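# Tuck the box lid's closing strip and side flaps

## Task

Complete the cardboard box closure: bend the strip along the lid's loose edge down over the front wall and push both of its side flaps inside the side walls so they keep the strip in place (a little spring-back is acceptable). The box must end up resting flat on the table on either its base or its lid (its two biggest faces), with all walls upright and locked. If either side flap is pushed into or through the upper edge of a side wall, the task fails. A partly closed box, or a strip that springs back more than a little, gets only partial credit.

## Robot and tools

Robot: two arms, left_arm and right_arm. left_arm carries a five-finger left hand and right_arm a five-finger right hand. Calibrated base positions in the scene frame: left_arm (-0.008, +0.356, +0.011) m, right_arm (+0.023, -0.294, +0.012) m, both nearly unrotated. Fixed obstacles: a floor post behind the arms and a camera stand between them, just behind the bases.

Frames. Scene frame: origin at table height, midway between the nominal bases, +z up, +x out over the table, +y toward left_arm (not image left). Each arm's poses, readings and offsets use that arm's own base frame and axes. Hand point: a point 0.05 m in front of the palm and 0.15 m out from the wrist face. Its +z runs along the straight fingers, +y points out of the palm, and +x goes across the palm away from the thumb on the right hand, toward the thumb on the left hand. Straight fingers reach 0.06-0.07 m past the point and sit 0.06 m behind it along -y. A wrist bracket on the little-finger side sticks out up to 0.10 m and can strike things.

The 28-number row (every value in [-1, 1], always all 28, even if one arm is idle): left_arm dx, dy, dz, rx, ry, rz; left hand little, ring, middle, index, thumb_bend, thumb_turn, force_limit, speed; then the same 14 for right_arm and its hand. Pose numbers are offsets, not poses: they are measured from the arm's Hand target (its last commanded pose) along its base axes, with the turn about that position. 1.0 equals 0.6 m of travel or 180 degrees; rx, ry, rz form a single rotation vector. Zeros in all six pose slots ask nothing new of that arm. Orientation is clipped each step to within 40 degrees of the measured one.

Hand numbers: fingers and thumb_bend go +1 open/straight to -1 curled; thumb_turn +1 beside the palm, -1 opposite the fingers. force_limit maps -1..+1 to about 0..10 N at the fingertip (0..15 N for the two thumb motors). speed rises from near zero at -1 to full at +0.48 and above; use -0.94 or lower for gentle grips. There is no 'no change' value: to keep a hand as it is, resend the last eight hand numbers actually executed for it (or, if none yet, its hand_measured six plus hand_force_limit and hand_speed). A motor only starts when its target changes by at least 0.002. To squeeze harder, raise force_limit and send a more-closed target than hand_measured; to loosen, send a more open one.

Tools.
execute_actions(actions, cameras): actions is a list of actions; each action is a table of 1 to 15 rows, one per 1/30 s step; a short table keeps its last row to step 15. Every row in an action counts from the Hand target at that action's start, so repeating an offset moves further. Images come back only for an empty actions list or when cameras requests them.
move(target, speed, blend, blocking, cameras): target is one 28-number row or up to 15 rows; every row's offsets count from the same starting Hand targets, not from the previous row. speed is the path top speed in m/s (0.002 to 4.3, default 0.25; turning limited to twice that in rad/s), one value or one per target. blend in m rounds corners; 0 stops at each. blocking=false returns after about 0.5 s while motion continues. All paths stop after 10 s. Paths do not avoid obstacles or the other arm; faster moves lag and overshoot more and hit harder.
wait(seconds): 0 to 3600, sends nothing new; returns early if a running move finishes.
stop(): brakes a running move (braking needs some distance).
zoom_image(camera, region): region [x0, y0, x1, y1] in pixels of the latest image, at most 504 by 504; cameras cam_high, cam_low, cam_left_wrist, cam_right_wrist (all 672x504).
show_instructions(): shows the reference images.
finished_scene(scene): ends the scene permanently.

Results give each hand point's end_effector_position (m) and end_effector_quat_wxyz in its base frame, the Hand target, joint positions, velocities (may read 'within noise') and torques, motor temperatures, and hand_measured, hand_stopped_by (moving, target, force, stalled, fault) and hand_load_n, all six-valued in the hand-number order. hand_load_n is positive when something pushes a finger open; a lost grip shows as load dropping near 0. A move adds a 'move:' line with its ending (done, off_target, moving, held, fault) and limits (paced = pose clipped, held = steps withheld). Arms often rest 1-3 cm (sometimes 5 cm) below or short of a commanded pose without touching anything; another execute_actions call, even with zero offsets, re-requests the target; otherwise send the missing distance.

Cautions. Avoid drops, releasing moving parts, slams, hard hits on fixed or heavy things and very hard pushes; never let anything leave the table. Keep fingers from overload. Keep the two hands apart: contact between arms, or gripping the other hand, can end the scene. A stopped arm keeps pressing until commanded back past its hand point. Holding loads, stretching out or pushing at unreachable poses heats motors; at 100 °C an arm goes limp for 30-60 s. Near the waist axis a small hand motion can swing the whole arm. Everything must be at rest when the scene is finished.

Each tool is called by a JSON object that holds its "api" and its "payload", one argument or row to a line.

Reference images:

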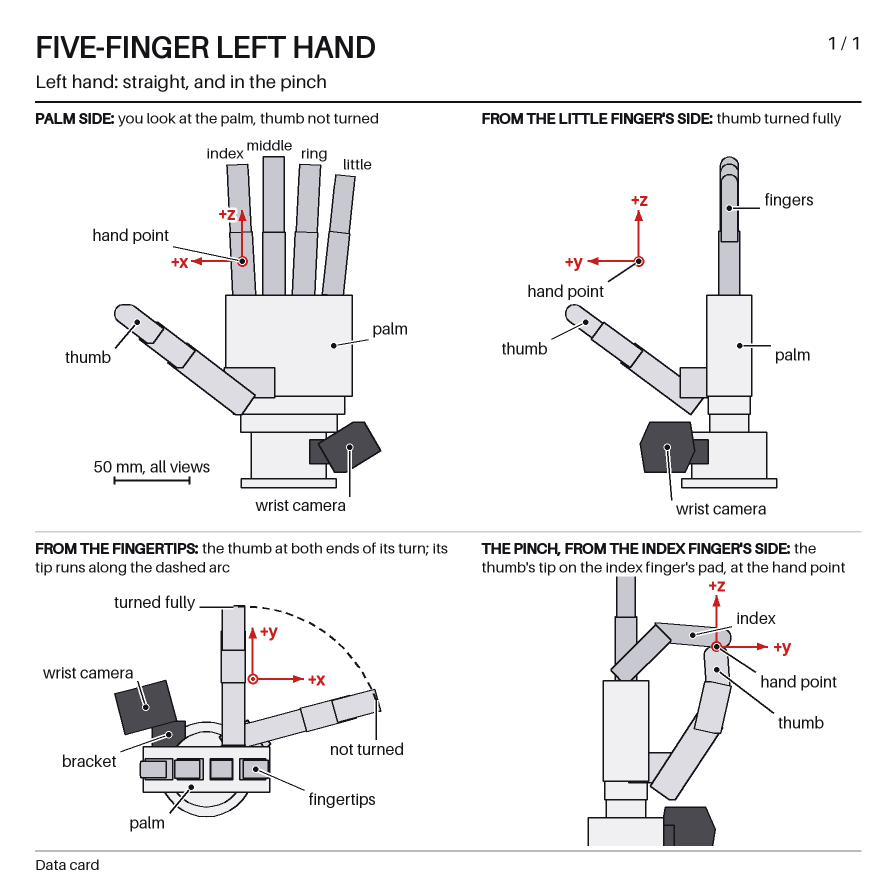

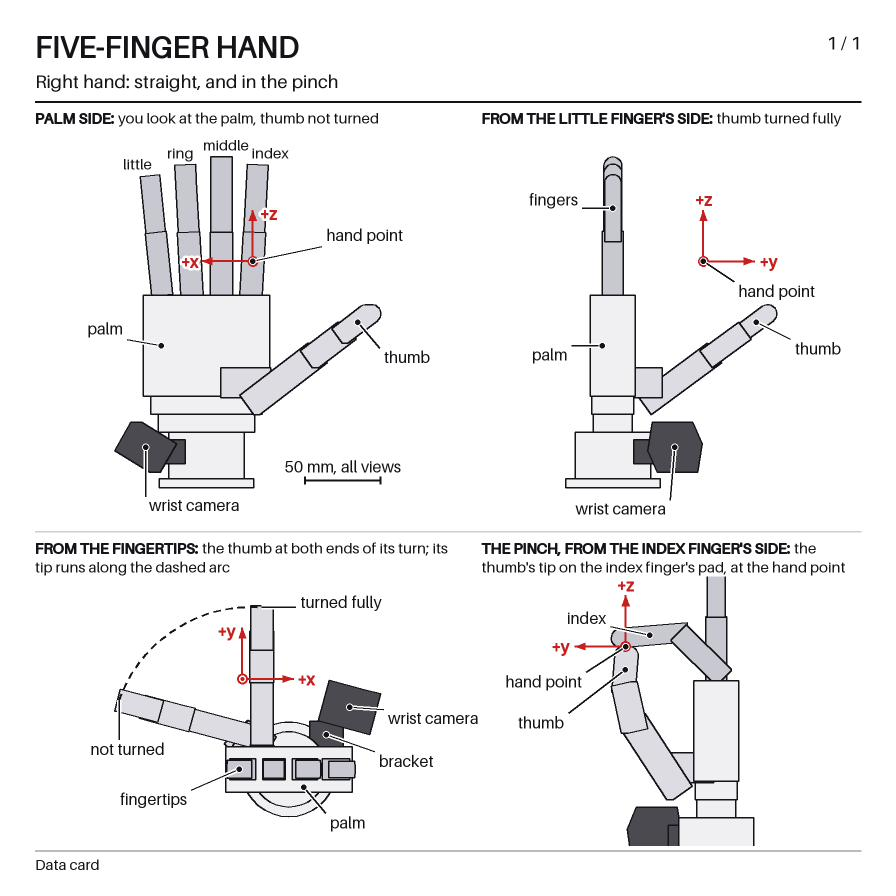

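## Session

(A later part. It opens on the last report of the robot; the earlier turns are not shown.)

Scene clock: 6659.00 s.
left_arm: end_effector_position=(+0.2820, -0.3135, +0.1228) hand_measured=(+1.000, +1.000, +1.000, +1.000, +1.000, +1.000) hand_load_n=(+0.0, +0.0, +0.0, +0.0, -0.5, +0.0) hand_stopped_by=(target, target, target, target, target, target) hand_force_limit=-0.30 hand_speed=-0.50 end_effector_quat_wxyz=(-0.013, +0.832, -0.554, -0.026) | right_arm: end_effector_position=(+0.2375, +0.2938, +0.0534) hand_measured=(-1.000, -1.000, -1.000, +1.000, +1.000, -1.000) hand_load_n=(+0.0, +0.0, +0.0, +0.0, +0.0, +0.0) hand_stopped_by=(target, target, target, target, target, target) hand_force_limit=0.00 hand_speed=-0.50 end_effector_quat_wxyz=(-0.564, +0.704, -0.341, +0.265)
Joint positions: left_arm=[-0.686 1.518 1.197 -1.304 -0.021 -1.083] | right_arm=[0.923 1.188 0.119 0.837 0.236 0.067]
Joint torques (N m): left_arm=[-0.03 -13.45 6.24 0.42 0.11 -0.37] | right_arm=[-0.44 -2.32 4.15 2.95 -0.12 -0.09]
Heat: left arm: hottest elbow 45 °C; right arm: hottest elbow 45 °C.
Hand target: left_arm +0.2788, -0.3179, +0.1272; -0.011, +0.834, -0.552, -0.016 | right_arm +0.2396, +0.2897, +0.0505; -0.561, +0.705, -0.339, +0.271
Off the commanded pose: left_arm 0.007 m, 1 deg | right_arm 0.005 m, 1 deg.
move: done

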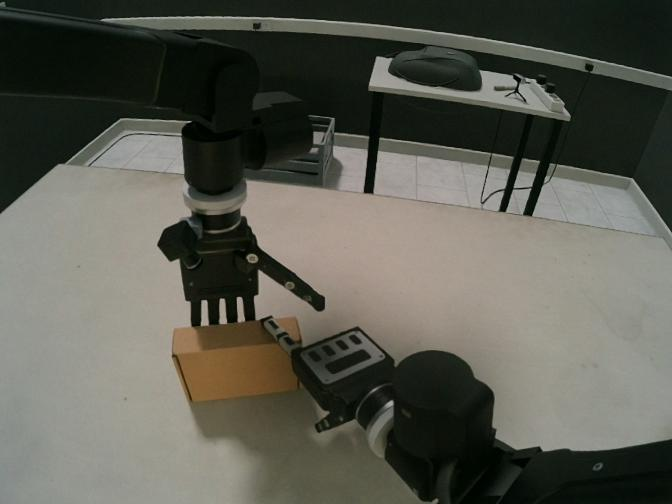

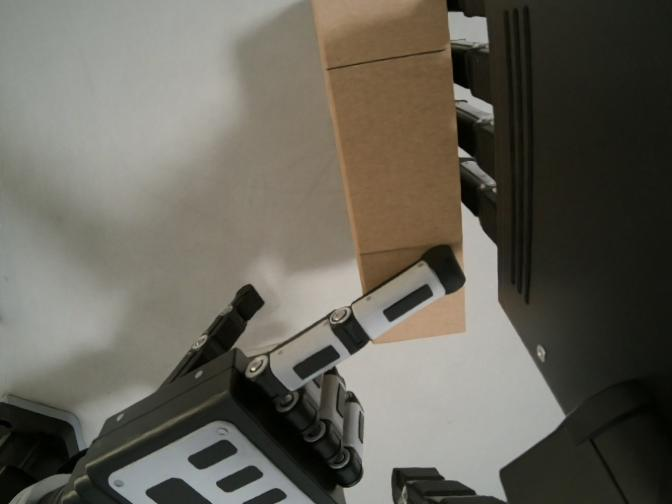

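{"api": "move", "payload": {
  "target": [0,0,0,0,0,0,1,1,1,1,1,1,-0.3,-0.5,0,0.005,0.05,0,0,0,-1,-1,-1,1,1,-1,0,-0.5],
  "speed": 0.02,
  "cameras": ["cam_low","cam_right_wrist"]
}}

{"api": "zoom_image", "payload": {
  "camera": "cam_low",
  "region": [140, 260, 350, 420]
}}

{"api": "zoom_image", "payload": {
  "camera": "cam_right_wrist",
  "region": [300, 0, 500, 150]
}}

Scene clock: 6673.83 s.
left_arm: end_effector_position=(+0.2820, -0.3135, +0.1228) hand_measured=(+1.000, +1.000, +1.000, +1.000, +1.000, +1.000) hand_load_n=(+0.0, +0.0, +0.0, +0.0, -0.5, +0.0) hand_stopped_by=(target, target, target, target, target, target) hand_force_limit=-0.30 hand_speed=-0.50 end_effector_quat_wxyz=(-0.013, +0.832, -0.554, -0.026) | right_arm: end_effector_position=(+0.2314, +0.2845, +0.0677) hand_measured=(-1.000, -1.000, -1.000, +1.000, +1.000, -1.000) hand_load_n=(-0.5, +0.0, +0.0, +0.0, +0.0, +0.0) hand_stopped_by=(target, target, target, target, target, target) hand_force_limit=0.00 hand_speed=-0.50 end_effector_quat_wxyz=(-0.555, +0.710, -0.343, +0.265)
Joint positions: left_arm=[-0.686 1.518 1.197 -1.304 -0.021 -1.083] | right_arm=[0.923 1.002 0.123 0.626 0.239 0.066]
Joint torques (N m): left_arm=[-0.09 -13.45 6.26 0.42 0.11 -0.37] | right_arm=[0.26 -2.43 7.92 1.7 0.1 -0.05]
Heat: left arm: hottest elbow 45 °C; right arm: hottest elbow 44 °C.
Hand target: left_arm +0.2788, -0.3179, +0.1272; -0.011, +0.834, -0.552, -0.016 | right_arm +0.2396, +0.2926, +0.0805; -0.561, +0.705, -0.339, +0.271
Off the commanded pose: left_arm 0.007 m, 1 deg | right_arm 0.017 m, 1 deg.
move: off_target (right_arm)

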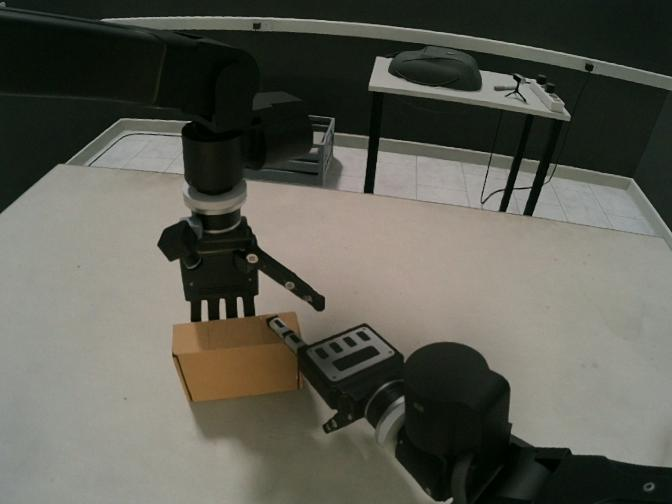

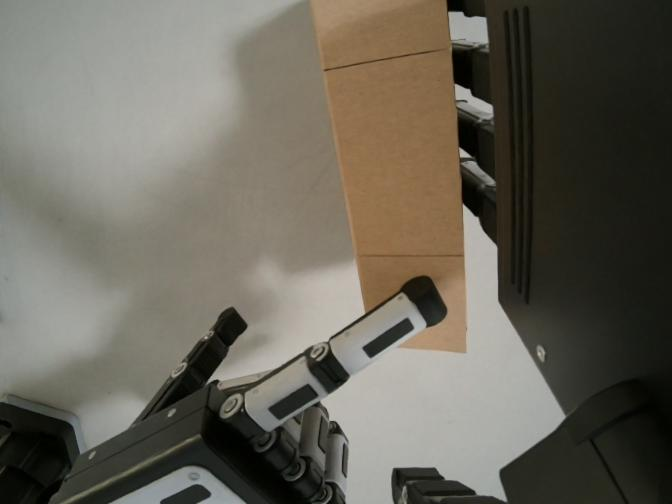

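Scaled by 2.400 from the camera's image (finer frame: 960x720).

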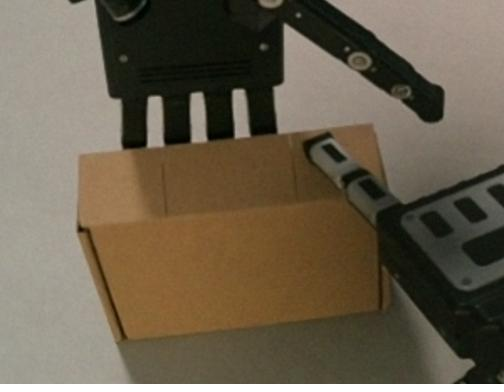

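Scaled by 2.520 from the camera's image (finer frame: 960x720).

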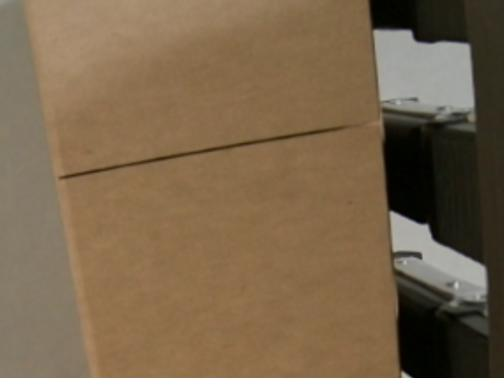

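{"api": "zoom_image", "payload": {
  "camera": "cam_right_wrist",
  "region": [350, 240, 500, 370]
}}

{"api": "zoom_image", "payload": {
  "camera": "cam_low",
  "region": [150, 300, 210, 360]
}}

Scaled by 3.360 from the camera's image (finer frame: 960x720).

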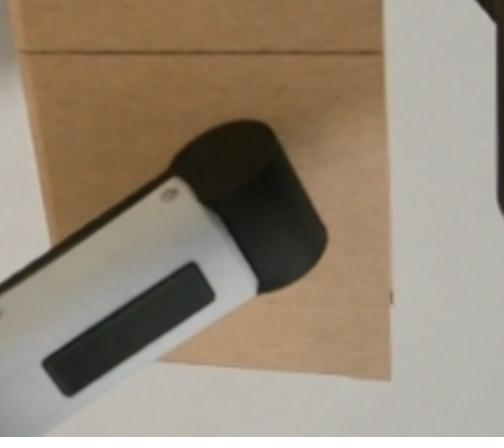

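Scaled by 8.400 from the camera's image (finer frame: 960x720).

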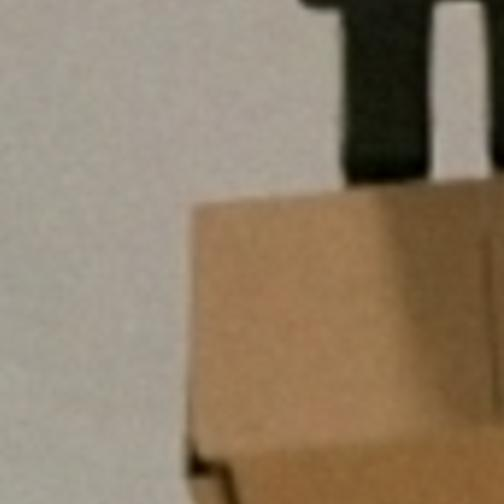

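{"api": "move", "payload": {
  "target": [
    [0,0,0,0,0,0,1,1,1,1,1,1,-0.3,-0.5,0,0,0.06,0,0,0,-1,-1,-1,1,1,-1,0,-0.5],
    [0,0,0,0,0,0,1,1,1,1,1,1,-0.3,-0.5,-0.11,-0.05,0.11,0,0,0,-1,-1,-1,1,1,-1,0,-0.5]
  ],
  "speed": 0.06,
  "cameras": ["all"]
}}

{"api": "zoom_image", "payload": {
  "camera": "cam_low",
  "region": [140, 260, 350, 420]
}}

{"api": "zoom_image", "payload": {
  "camera": "cam_right_wrist",
  "region": [290, 0, 510, 370]
}}

Scene clock: 6760.10 s.
left_arm: end_effector_position=(+0.2820, -0.3135, +0.1228) hand_measured=(+1.000, +1.000, +1.000, +1.000, +1.000, +1.000) hand_load_n=(+0.0, +0.0, +0.0, +0.0, +0.0, +0.0) hand_stopped_by=(target, target, target, target, target, target) hand_force_limit=-0.30 hand_speed=-0.50 end_effector_quat_wxyz=(-0.013, +0.832, -0.554, -0.026) | right_arm: end_effector_position=(+0.1742, +0.2591, +0.1342) hand_measured=(-1.000, -1.000, -1.000, +1.000, +1.000, -1.000) hand_load_n=(+0.5, +0.0, +0.0, +0.0, +0.0, +0.0) hand_stopped_by=(target, target, target, target, target, target) hand_force_limit=0.00 hand_speed=-0.50 end_effector_quat_wxyz=(-0.554, +0.711, -0.336, +0.275)
Joint positions: left_arm=[-0.686 1.518 1.197 -1.304 -0.021 -1.083] | right_arm=[1.162 0.366 0.18 -0.082 0.478 0.106]
Joint torques (N m): left_arm=[-0.09 -13.51 6.24 0.42 0.11 -0.37] | right_arm=[0.79 1.08 9.74 1.66 0.14 0.17]
Heat: left arm: hottest elbow 45 °C; right arm: hottest elbow 46 °C.
Hand target: left_arm +0.2788, -0.3179, +0.1272; -0.011, +0.834, -0.552, -0.016 | right_arm +0.1735, +0.2626, +0.1464; -0.561, +0.705, -0.339, +0.271
Off the commanded pose: left_arm 0.007 m, 1 deg | right_arm 0.013 m, 1 deg.
move: off_target (right_arm)

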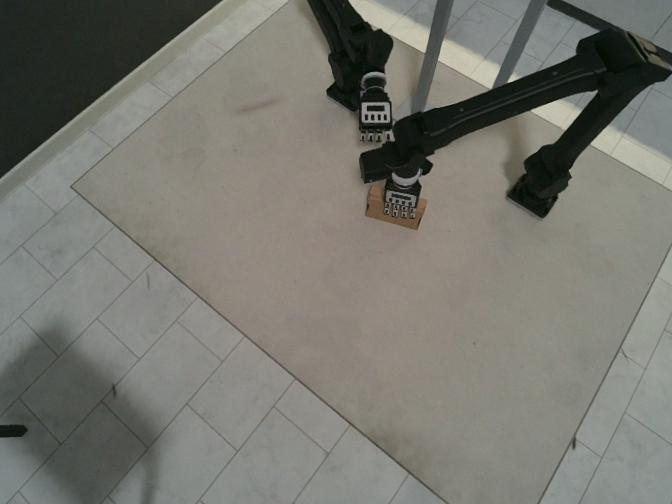

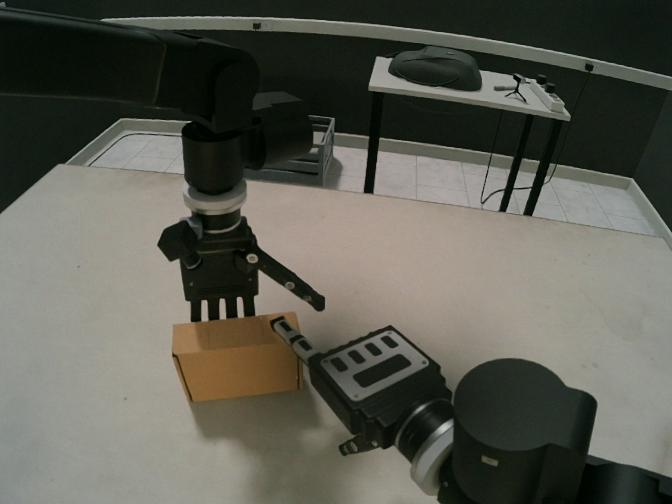

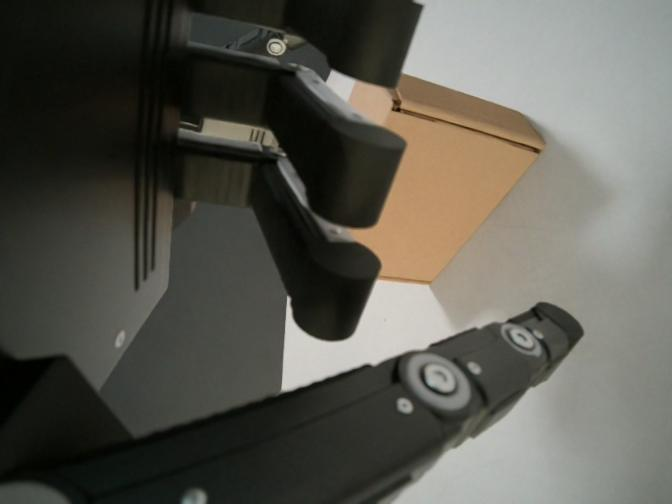

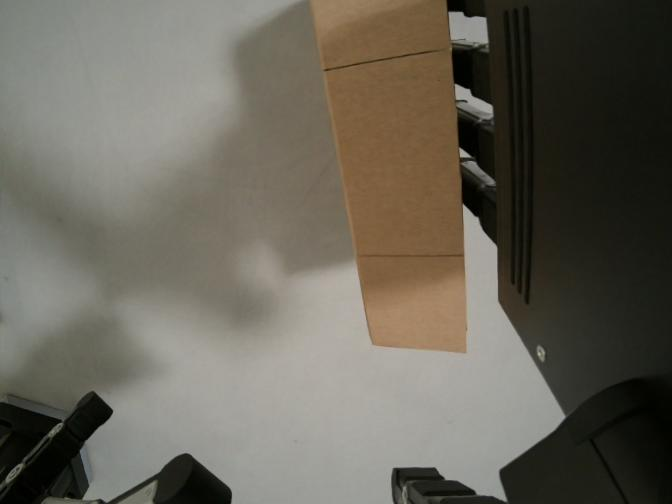

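Scaled by 2.400 from the camera's image (finer frame: 960x720).

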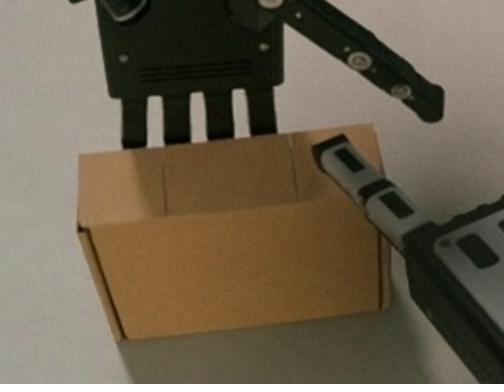

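Scaled by 1.362 from the camera's image (finer frame: 960x720).

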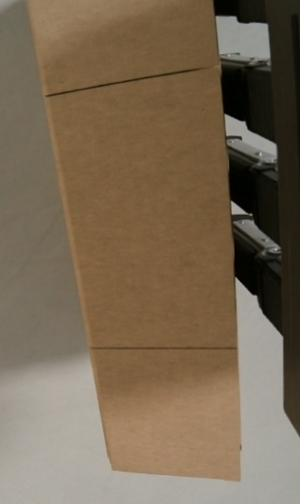

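{"api": "zoom_image", "payload": {
  "camera": "cam_left_wrist",
  "region": [330, 60, 570, 200]
}}

Scaled by 2.100 from the camera's image (finer frame: 960x720).

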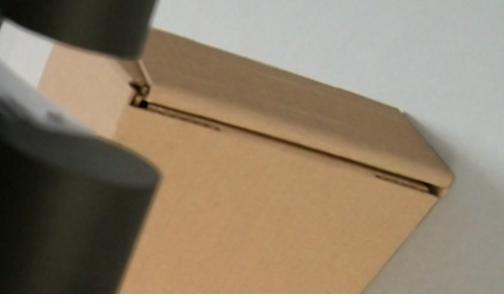

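{"api": "move", "payload": {
  "target": [0,0,0,0,0,0,1,1,1,1,1,1,-0.3,-0.5,-0.0892,0.129,-0.0,-0.0916,0.1532,-0.081,1,1,1,1,1,1,0,-0.2],
  "speed": 0.08,
  "cameras": ["all"]
}}

Scene clock: 6789.33 s.
left_arm: end_effector_position=(+0.2820, -0.3135, +0.1228) hand_measured=(+1.000, +1.000, +1.000, +1.000, +1.000, +1.000) hand_load_n=(+0.0, +0.0, +0.0, +0.0, +0.0, +0.0) hand_stopped_by=(target, target, target, target, target, target) hand_force_limit=-0.30 hand_speed=-0.50 end_effector_quat_wxyz=(-0.013, +0.832, -0.554, -0.026) | right_arm: end_effector_position=(+0.1221, +0.3280, +0.1323) hand_measured=(+1.000, +1.000, +1.000, +1.000, +1.000, +1.000) hand_load_n=(+0.0, +0.0, +0.0, +0.0, +0.0, +0.0) hand_stopped_by=(target, target, target, target, target, target) hand_force_limit=0.00 hand_speed=-0.20 end_effector_quat_wxyz=(-0.312, +0.776, -0.503, +0.217)
Joint positions: left_arm=[-0.686 1.518 1.197 -1.304 -0.021 -1.083] | right_arm=[1.398 0.984 0.707 -0.811 0.638 0.815]
Joint torques (N m): left_arm=[-0.09 -13.45 6.26 0.42 0.11 -0.37] | right_arm=[1.03 -3.43 10.1 0.9 0.21 0.18]
Heat: left arm: hottest elbow 45 °C; right arm: hottest elbow 49 °C.
Hand target: left_arm +0.2788, -0.3179, +0.1272; -0.011, +0.834, -0.552, -0.016 | right_arm +0.1202, +0.3400, +0.1466; -0.321, +0.773, -0.506, +0.209
Off the commanded pose: left_arm 0.007 m, 1 deg | right_arm 0.019 m, 1 deg.
move: off_target (right_arm)

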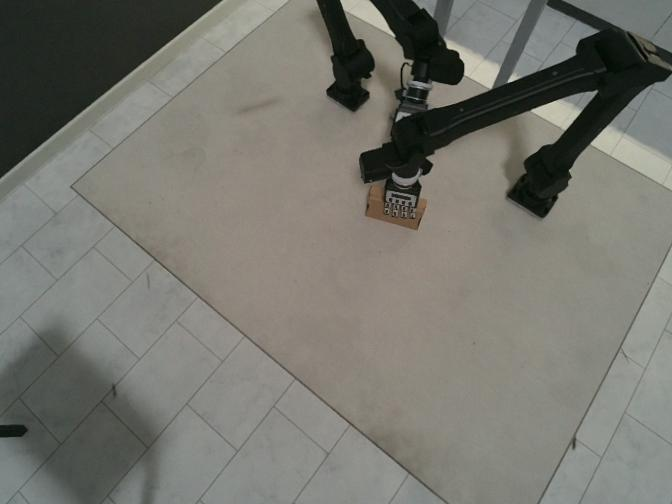

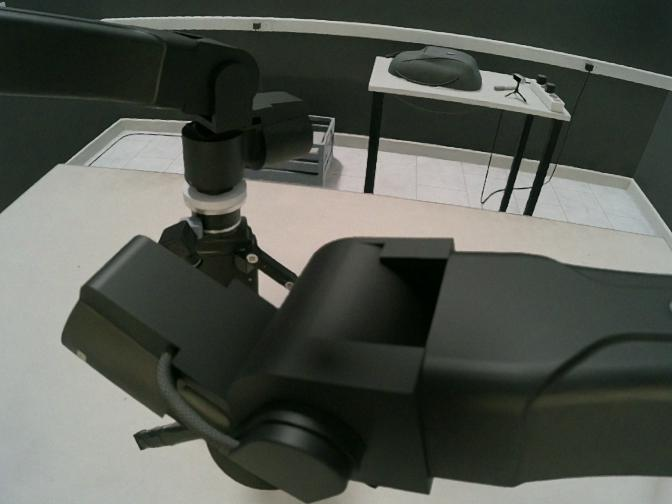

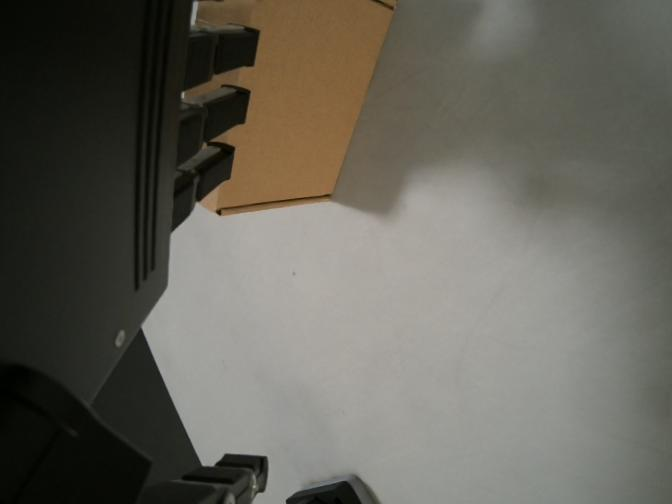

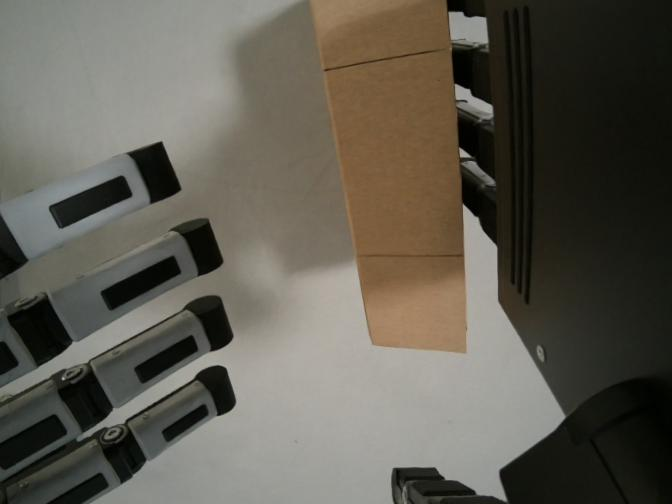

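{"api": "move", "payload": {
  "target": [0,0,0,0,0,0,1,1,1,1,1,1,-0.3,-0.5,0.0363,0.0567,-0.1143,0,0,0,1,1,1,1,1,1,0,-0.2],
  "speed": 0.06,
  "cameras": ["all"]
}}

Scene clock: 6799.10 s.
left_arm: end_effector_position=(+0.2820, -0.3135, +0.1228) hand_measured=(+1.000, +1.000, +1.000, +1.000, +1.000, +1.000) hand_load_n=(+0.0, +0.0, +0.0, +0.0, -0.5, +0.0) hand_stopped_by=(target, target, target, target, target, target) hand_force_limit=-0.30 hand_speed=-0.50 end_effector_quat_wxyz=(-0.013, +0.832, -0.554, -0.026) | right_arm: end_effector_position=(+0.1383, +0.3719, +0.0786) hand_measured=(+1.000, +1.000, +1.000, +1.000, +1.000, +1.000) hand_load_n=(+0.0, +0.0, +0.0, +0.0, +0.0, -0.5) hand_stopped_by=(target, target, target, target, target, target) hand_force_limit=0.00 hand_speed=-0.20 end_effector_quat_wxyz=(-0.318, +0.773, -0.507, +0.209)
Joint positions: left_arm=[-0.686 1.518 1.197 -1.304 -0.021 -1.083] | right_arm=[1.366 1.182 0.681 -0.55 0.614 0.787]
Joint torques (N m): left_arm=[-0.09 -13.45 6.24 0.43 0.1 -0.37] | right_arm=[-0.38 -5.42 6.82 2.21 0.18 -0.05]
Heat: left arm: hottest elbow 45 °C; right arm: hottest elbow 49 °C.
Hand target: left_arm +0.2788, -0.3179, +0.1272; -0.011, +0.834, -0.552, -0.016 | right_arm +0.1419, +0.3741, +0.0779; -0.321, +0.773, -0.506, +0.209
Off the commanded pose: left_arm 0.007 m, 1 deg | right_arm 0.004 m, 0 deg.
move: done

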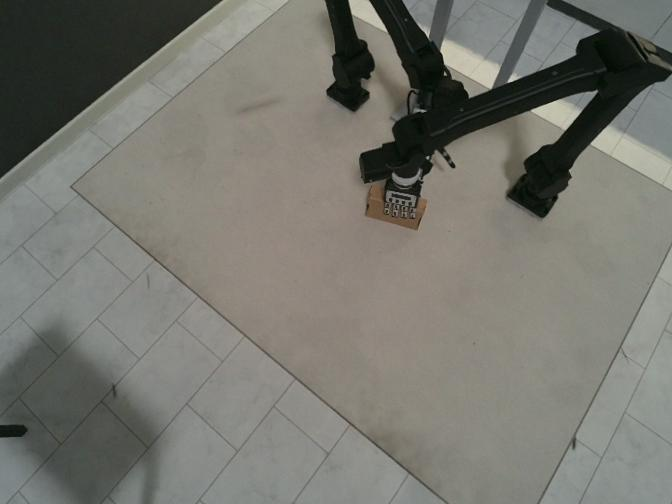

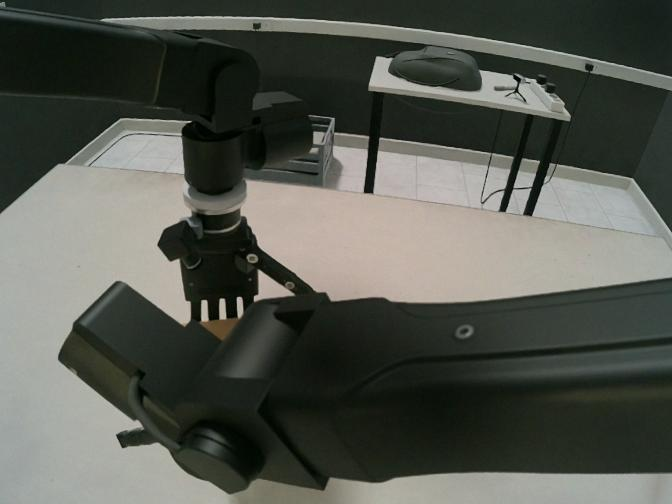

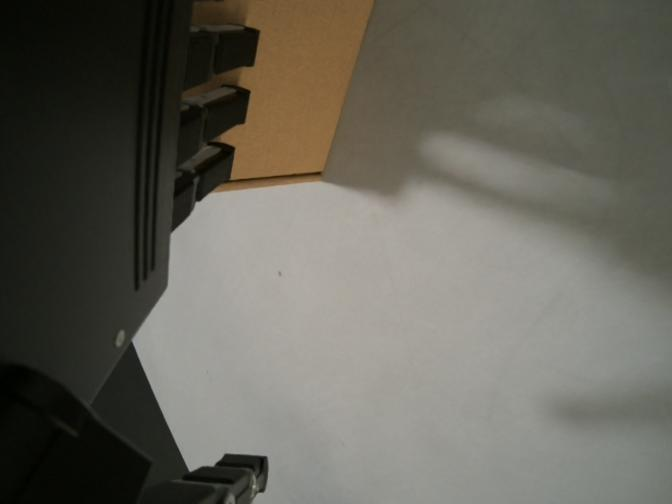

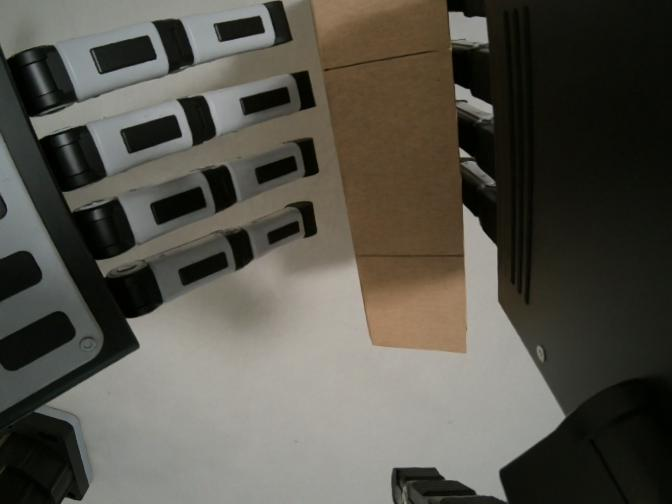

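{"api": "move", "payload": {
  "target": [0,0,0,0,0,0,1,1,1,1,1,1,-0.3,-0.5,0.0255,-0.0285,0,0,0,0,1,1,1,1,1,1,0,-0.2],
  "speed": 0.03,
  "cameras": ["cam_right_wrist","cam_left_wrist"]
}}

Scene clock: 6812.00 s.
left_arm: end_effector_position=(+0.2820, -0.3135, +0.1228) hand_measured=(+1.000, +1.000, +1.000, +1.000, +1.000, +1.000) hand_load_n=(+0.0, +0.0, +0.0, +0.0, +0.0, +0.0) hand_stopped_by=(target, target, target, target, target, target) hand_force_limit=-0.30 hand_speed=-0.50 end_effector_quat_wxyz=(-0.013, +0.832, -0.553, -0.026) | right_arm: end_effector_position=(+0.1538, +0.3544, +0.0741) hand_measured=(+1.000, +1.000, +1.000, +1.000, +1.000, +1.000) hand_load_n=(+0.0, +0.0, +0.0, +0.0, +0.0, -0.5) hand_stopped_by=(target, target, target, target, target, target) hand_force_limit=0.00 hand_speed=-0.20 end_effector_quat_wxyz=(-0.312, +0.775, -0.507, +0.211)
Joint positions: left_arm=[-0.686 1.518 1.197 -1.304 -0.021 -1.084] | right_arm=[1.303 1.152 0.646 -0.523 0.582 0.724]
Joint torques (N m): left_arm=[-0.09 -13.45 6.24 0.42 0.1 -0.37] | right_arm=[-0.26 -6.07 6.78 2.28 0.16 -0.06]
Heat: left arm: hottest elbow 45 °C; right arm: hottest elbow 49 °C.
Hand target: left_arm +0.2788, -0.3179, +0.1272; -0.011, +0.834, -0.552, -0.016 | right_arm +0.1572, +0.3570, +0.0780; -0.321, +0.773, -0.506, +0.209
Off the commanded pose: left_arm 0.007 m, 1 deg | right_arm 0.006 m, 1 deg.
move: done
Images, in order (width x height): cam_left_wrist 672x504, cam_right_wrist 672x504.

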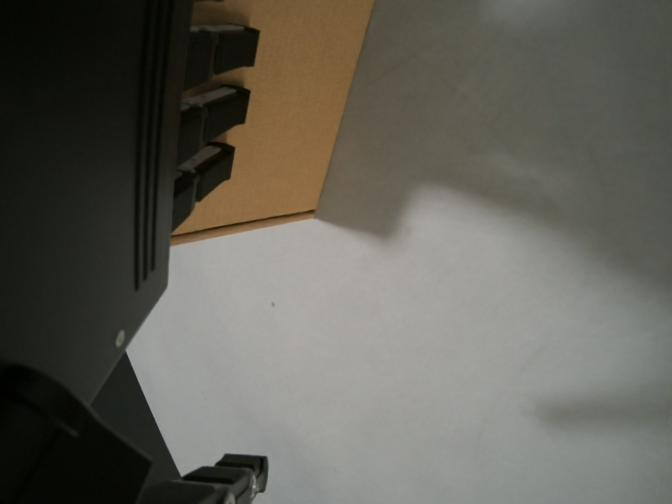

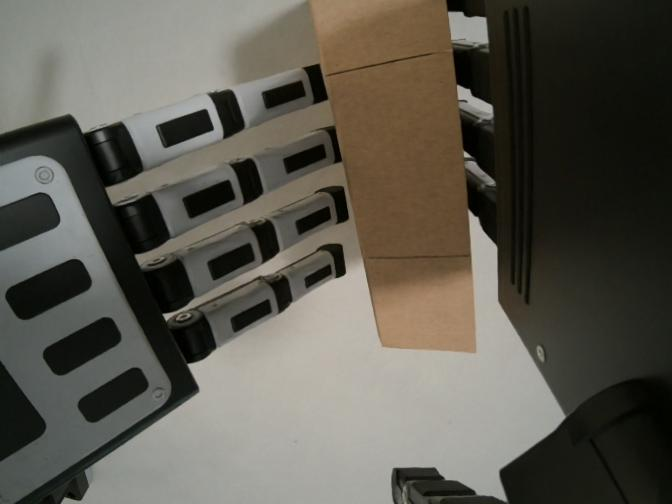

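{"api": "move", "payload": {
  "target": [0.006,0.0,0.055,0,0,0,1,1,1,1,1,1,-0.3,-0.5,0,0,0,0,0,0,1,1,1,1,1,1,0,-0.2],
  "speed": 0.02,
  "cameras": ["cam_right_wrist","cam_left_wrist","cam_low"]
}}

Scene clock: 6818.47 s.
left_arm: end_effector_position=(+0.2749, -0.3075, +0.1372) hand_measured=(+1.000, +1.000, +1.000, +1.000, +1.000, +1.000) hand_load_n=(+0.5, +0.0, +0.5, +0.0, +0.0, +0.0) hand_stopped_by=(target, target, target, target, target, target) hand_force_limit=-0.30 hand_speed=-0.50 end_effector_quat_wxyz=(-0.015, +0.832, -0.553, -0.036) | right_arm: end_effector_position=(+0.1520, +0.3538, +0.0730) hand_measured=(+1.000, +1.000, +1.000, +1.000, +1.000, +1.000) hand_load_n=(+0.0, +0.0, -1.5, -0.5, +0.0, +0.0) hand_stopped_by=(target, target, target, target, target, target) hand_force_limit=0.00 hand_speed=-0.20 end_effector_quat_wxyz=(-0.311, +0.778, -0.505, +0.208)
Joint positions: left_arm=[-0.686 1.498 1.214 -1.362 -0.022 -1.085] | right_arm=[1.303 1.15 0.643 -0.523 0.573 0.722]
Joint torques (N m): left_arm=[0.38 -13.16 9.96 -0.64 0.16 -0.3] | right_arm=[-0.26 -5.95 6.94 2.28 0.49 -0.04]
Heat: left arm: hottest elbow 45 °C; right arm: hottest elbow 49 °C.
Hand target: left_arm +0.2823, -0.3179, +0.1603; -0.011, +0.834, -0.552, -0.016 | right_arm +0.1573, +0.3570, +0.0780; -0.321, +0.773, -0.506, +0.209
Off the commanded pose: left_arm 0.026 m, 2 deg | right_arm 0.008 m, 1 deg.
move: off_target (left_arm)
Images, in order (width x height): cam_low 672x504, cam_left_wrist 672x504, cam_right_wrist 672x504.

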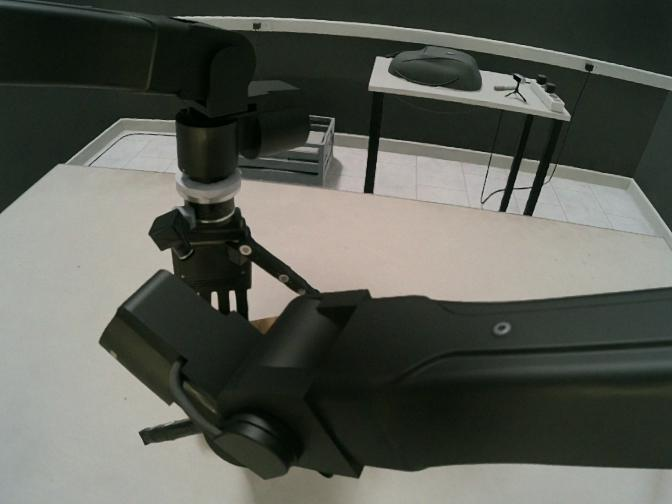

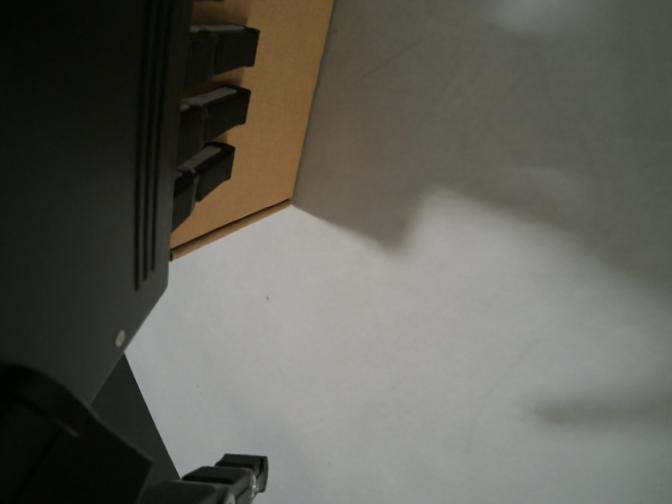

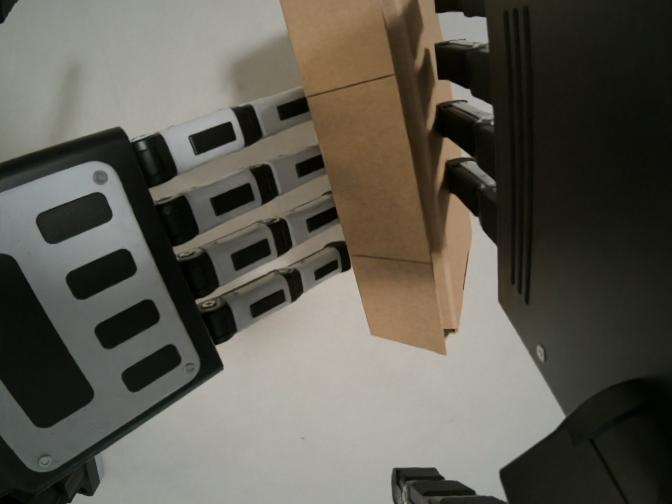

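{"api": "zoom_image", "payload": {
  "camera": "cam_right_wrist",
  "region": [270, 0, 500, 180]
}}

{"api": "zoom_image", "payload": {
  "camera": "cam_right_wrist",
  "region": [330, 220, 500, 370]
}}

Scaled by 2.191 from the camera's image (finer frame: 960x720).

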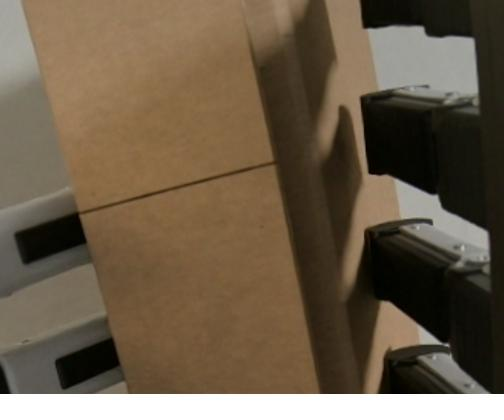

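Scaled by 2.965 from the camera's image (finer frame: 960x720).

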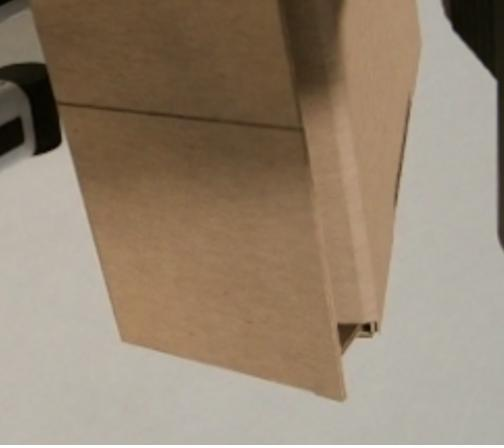

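{"api": "move", "payload": {
  "target": [0.006,0.004,-0.06,0,0,0,1,1,1,1,1,1,-0.3,-0.5,0,0,0,0,0,0,1,1,1,1,1,1,0,-0.2],
  "speed": 0.02,
  "cameras": ["cam_right_wrist"]
}}

Scene clock: 6845.20 s.
left_arm: end_effector_position=(+0.2849, -0.3157, +0.1291) hand_measured=(+1.000, +1.000, +1.000, +1.000, +1.000, +1.000) hand_load_n=(+0.0, +0.0, +0.0, +0.0, +0.0, +0.0) hand_stopped_by=(target, target, target, target, target, target) hand_force_limit=-0.30 hand_speed=-0.50 end_effector_quat_wxyz=(-0.012, +0.833, -0.553, -0.014) | right_arm: end_effector_position=(+0.1523, +0.3537, +0.0731) hand_measured=(+1.000, +1.000, +1.000, +1.000, +1.000, +1.000) hand_load_n=(+0.0, +0.0, +0.0, +0.0, +0.0, +0.0) hand_stopped_by=(target, target, target, target, target, target) hand_force_limit=0.00 hand_speed=-0.20 end_effector_quat_wxyz=(-0.311, +0.778, -0.505, +0.209)
Joint positions: left_arm=[-0.686 1.506 1.203 -1.298 -0.022 -1.085] | right_arm=[1.303 1.15 0.643 -0.523 0.575 0.721]
Joint torques (N m): left_arm=[1.2 -11.28 6.35 0.5 0.11 -0.2] | right_arm=[-0.21 -5.95 6.94 2.26 0.4 -0.03]
Heat: left arm: hottest elbow 49 °C; right arm: hottest elbow 48 °C.
Hand target: left_arm +0.2859, -0.3155, +0.1242; -0.011, +0.834, -0.552, -0.016 | right_arm +0.1572, +0.3570, +0.0780; -0.321, +0.773, -0.506, +0.209
Off the commanded pose: left_arm 0.005 m, 0 deg | right_arm 0.008 m, 1 deg.
move: done

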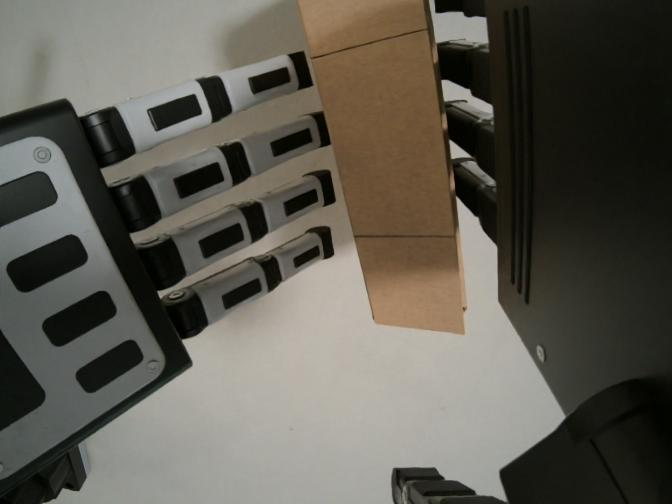

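{"api": "move", "payload": {
  "target": [0.010,0.004,0,0,0,0,1,1,1,1,1,1,-0.3,-0.5,-0.0687,-0.0333,-0.0183,0,0,0,1,1,1,1,1,1,0,-0.2],
  "speed": 0.04,
  "cameras": ["cam_right_wrist","cam_left_wrist"]
}}

{"api": "zoom_image", "payload": {
  "camera": "cam_right_wrist",
  "region": [290, 0, 510, 370]
}}

Scene clock: 6859.43 s.
left_arm: end_effector_position=(+0.2863, -0.3143, +0.1267) hand_measured=(+1.000, +1.000, +1.000, +1.000, +1.000, +1.000) hand_load_n=(+0.0, +0.0, +0.0, +0.0, +0.0, +0.0) hand_stopped_by=(target, target, target, target, target, target) hand_force_limit=-0.30 hand_speed=-0.50 end_effector_quat_wxyz=(-0.013, +0.834, -0.551, -0.018) | right_arm: end_effector_position=(+0.1183, +0.3382, +0.0656) hand_measured=(+1.000, +1.000, +1.000, +1.000, +1.000, +1.000) hand_load_n=(+0.0, +0.0, +0.0, +0.0, +0.0, +0.0) hand_stopped_by=(target, target, target, target, target, target) hand_force_limit=0.00 hand_speed=-0.20 end_effector_quat_wxyz=(-0.321, +0.774, -0.504, +0.210)
Joint positions: left_arm=[-0.681 1.512 1.203 -1.298 -0.022 -1.085] | right_arm=[1.413 1.091 0.578 -0.561 0.638 0.83]
Joint torques (N m): left_arm=[1.9 -11.22 6.94 0.49 0.09 -0.05] | right_arm=[0.91 -5.13 6.74 0.91 0.45 0.16]
Heat: left arm: hottest elbow 48 °C; right arm: hottest elbow 47 °C.
Hand target: left_arm +0.2920, -0.3131, +0.1242; -0.011, +0.834, -0.552, -0.016 | right_arm +0.1159, +0.3369, +0.0668; -0.321, +0.773, -0.506, +0.209
Off the commanded pose: left_arm 0.006 m, 0 deg | right_arm 0.003 m, 0 deg.
move: done
Images, in order (width x height): cam_left_wrist 672x504, cam_right_wrist 672x504.

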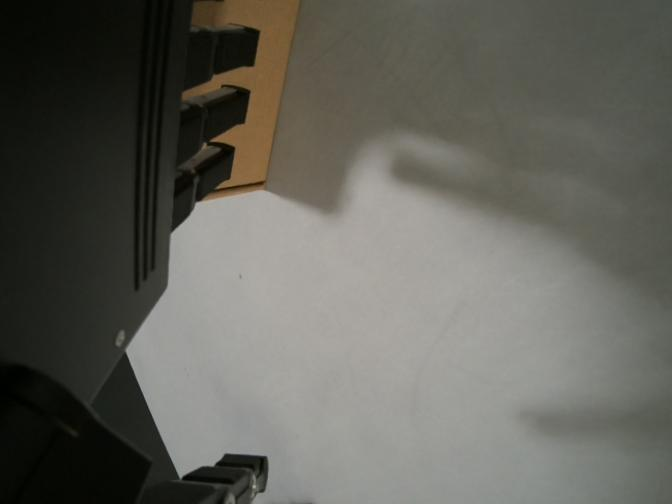

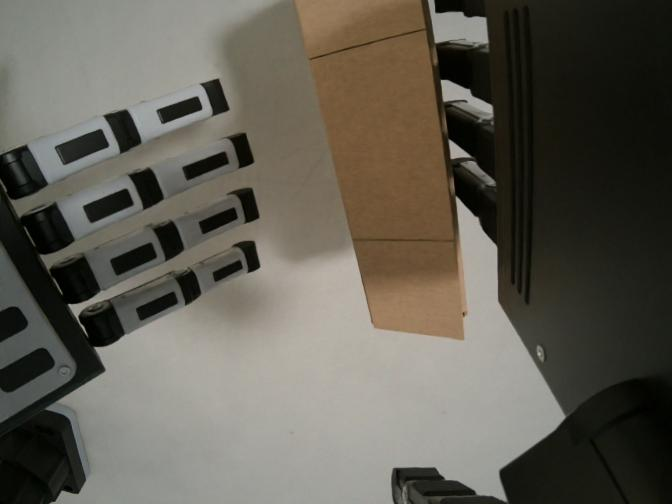

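Scaled by 1.362 from the camera's image (finer frame: 960x720).

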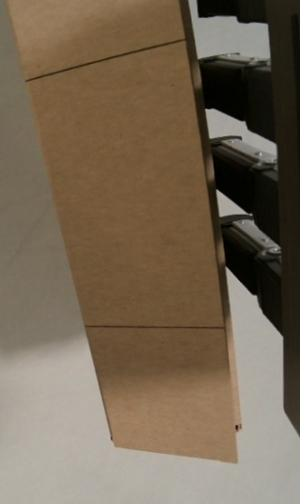

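{"api": "move", "payload": {
  "target": [
    [0.013,0.006,0,0,0,0,1,1,1,1,1,1,-0.3,-0.5,0,0,0,0,0,0,1,1,1,1,1,1,0,-0.2],
    [0.02,0.008,0.045,0,0,0,1,1,1,1,1,1,-0.3,-0.5,0,0,0,0,0,0,1,1,1,1,1,1,0,-0.2]
  ],
  "speed": 0.03,
  "cameras": ["cam_right_wrist","cam_left_wrist","cam_low"]
}}

Scene clock: 6869.80 s.
left_arm: end_effector_position=(+0.2873, -0.3017, +0.1294) hand_measured=(+1.000, +1.000, +1.000, +1.000, +1.000, +1.000) hand_load_n=(+0.0, +0.0, +0.0, +0.0, +0.0, +0.0) hand_stopped_by=(target, target, target, target, target, target) hand_force_limit=-0.30 hand_speed=-0.50 end_effector_quat_wxyz=(-0.014, +0.834, -0.551, -0.041) | right_arm: end_effector_position=(+0.1183, +0.3382, +0.0656) hand_measured=(+1.000, +1.000, +1.000, +1.000, +1.000, +1.000) hand_load_n=(+0.0, +0.0, +0.0, +0.0, +0.0, -0.5) hand_stopped_by=(target, target, target, target, target, target) hand_force_limit=0.00 hand_speed=-0.20 end_effector_quat_wxyz=(-0.321, +0.774, -0.504, +0.210)
Joint positions: left_arm=[-0.656 1.524 1.221 -1.351 -0.022 -1.061] | right_arm=[1.413 1.091 0.578 -0.561 0.638 0.831]
Joint torques (N m): left_arm=[1.96 -12.86 10.26 -0.32 0.02 -0.04] | right_arm=[0.91 -5.13 6.75 0.91 0.45 0.18]
Heat: left arm: hottest elbow 47 °C; right arm: hottest elbow 47 °C.
Hand target: left_arm +0.3039, -0.3083, +0.1512; -0.011, +0.834, -0.552, -0.016 | right_arm +0.1159, +0.3369, +0.0668; -0.321, +0.773, -0.506, +0.209
Off the commanded pose: left_arm 0.028 m, 3 deg | right_arm 0.003 m, 0 deg.
move: off_target (left_arm)
Images, in order (width x height): cam_low 672x504, cam_left_wrist 672x504, cam_right_wrist 672x504.

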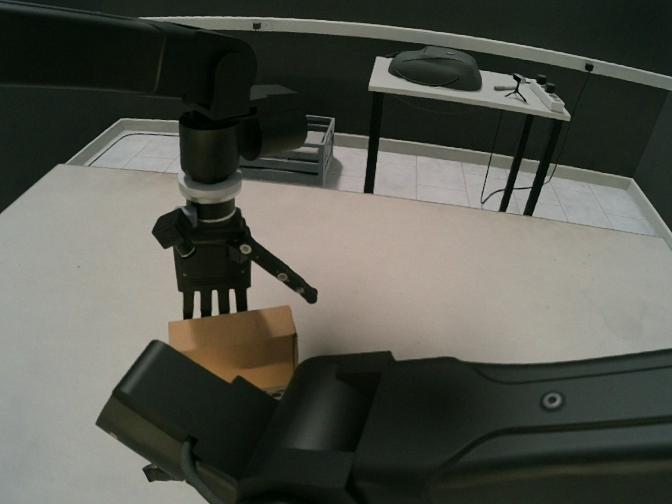

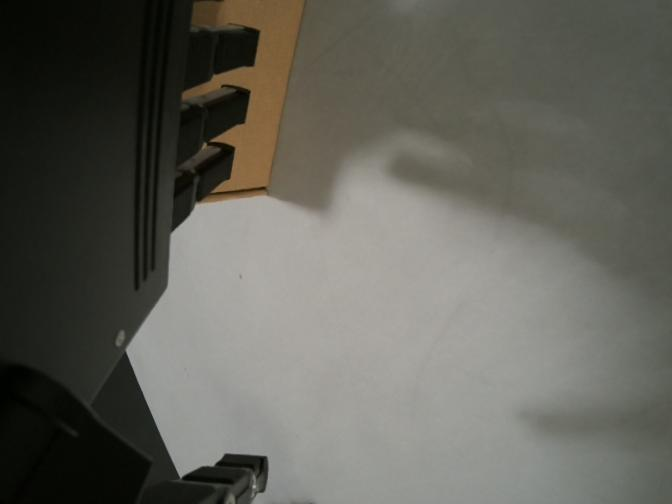

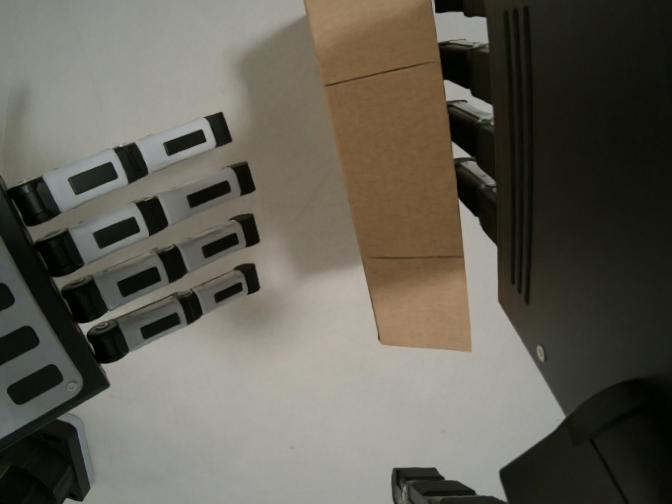

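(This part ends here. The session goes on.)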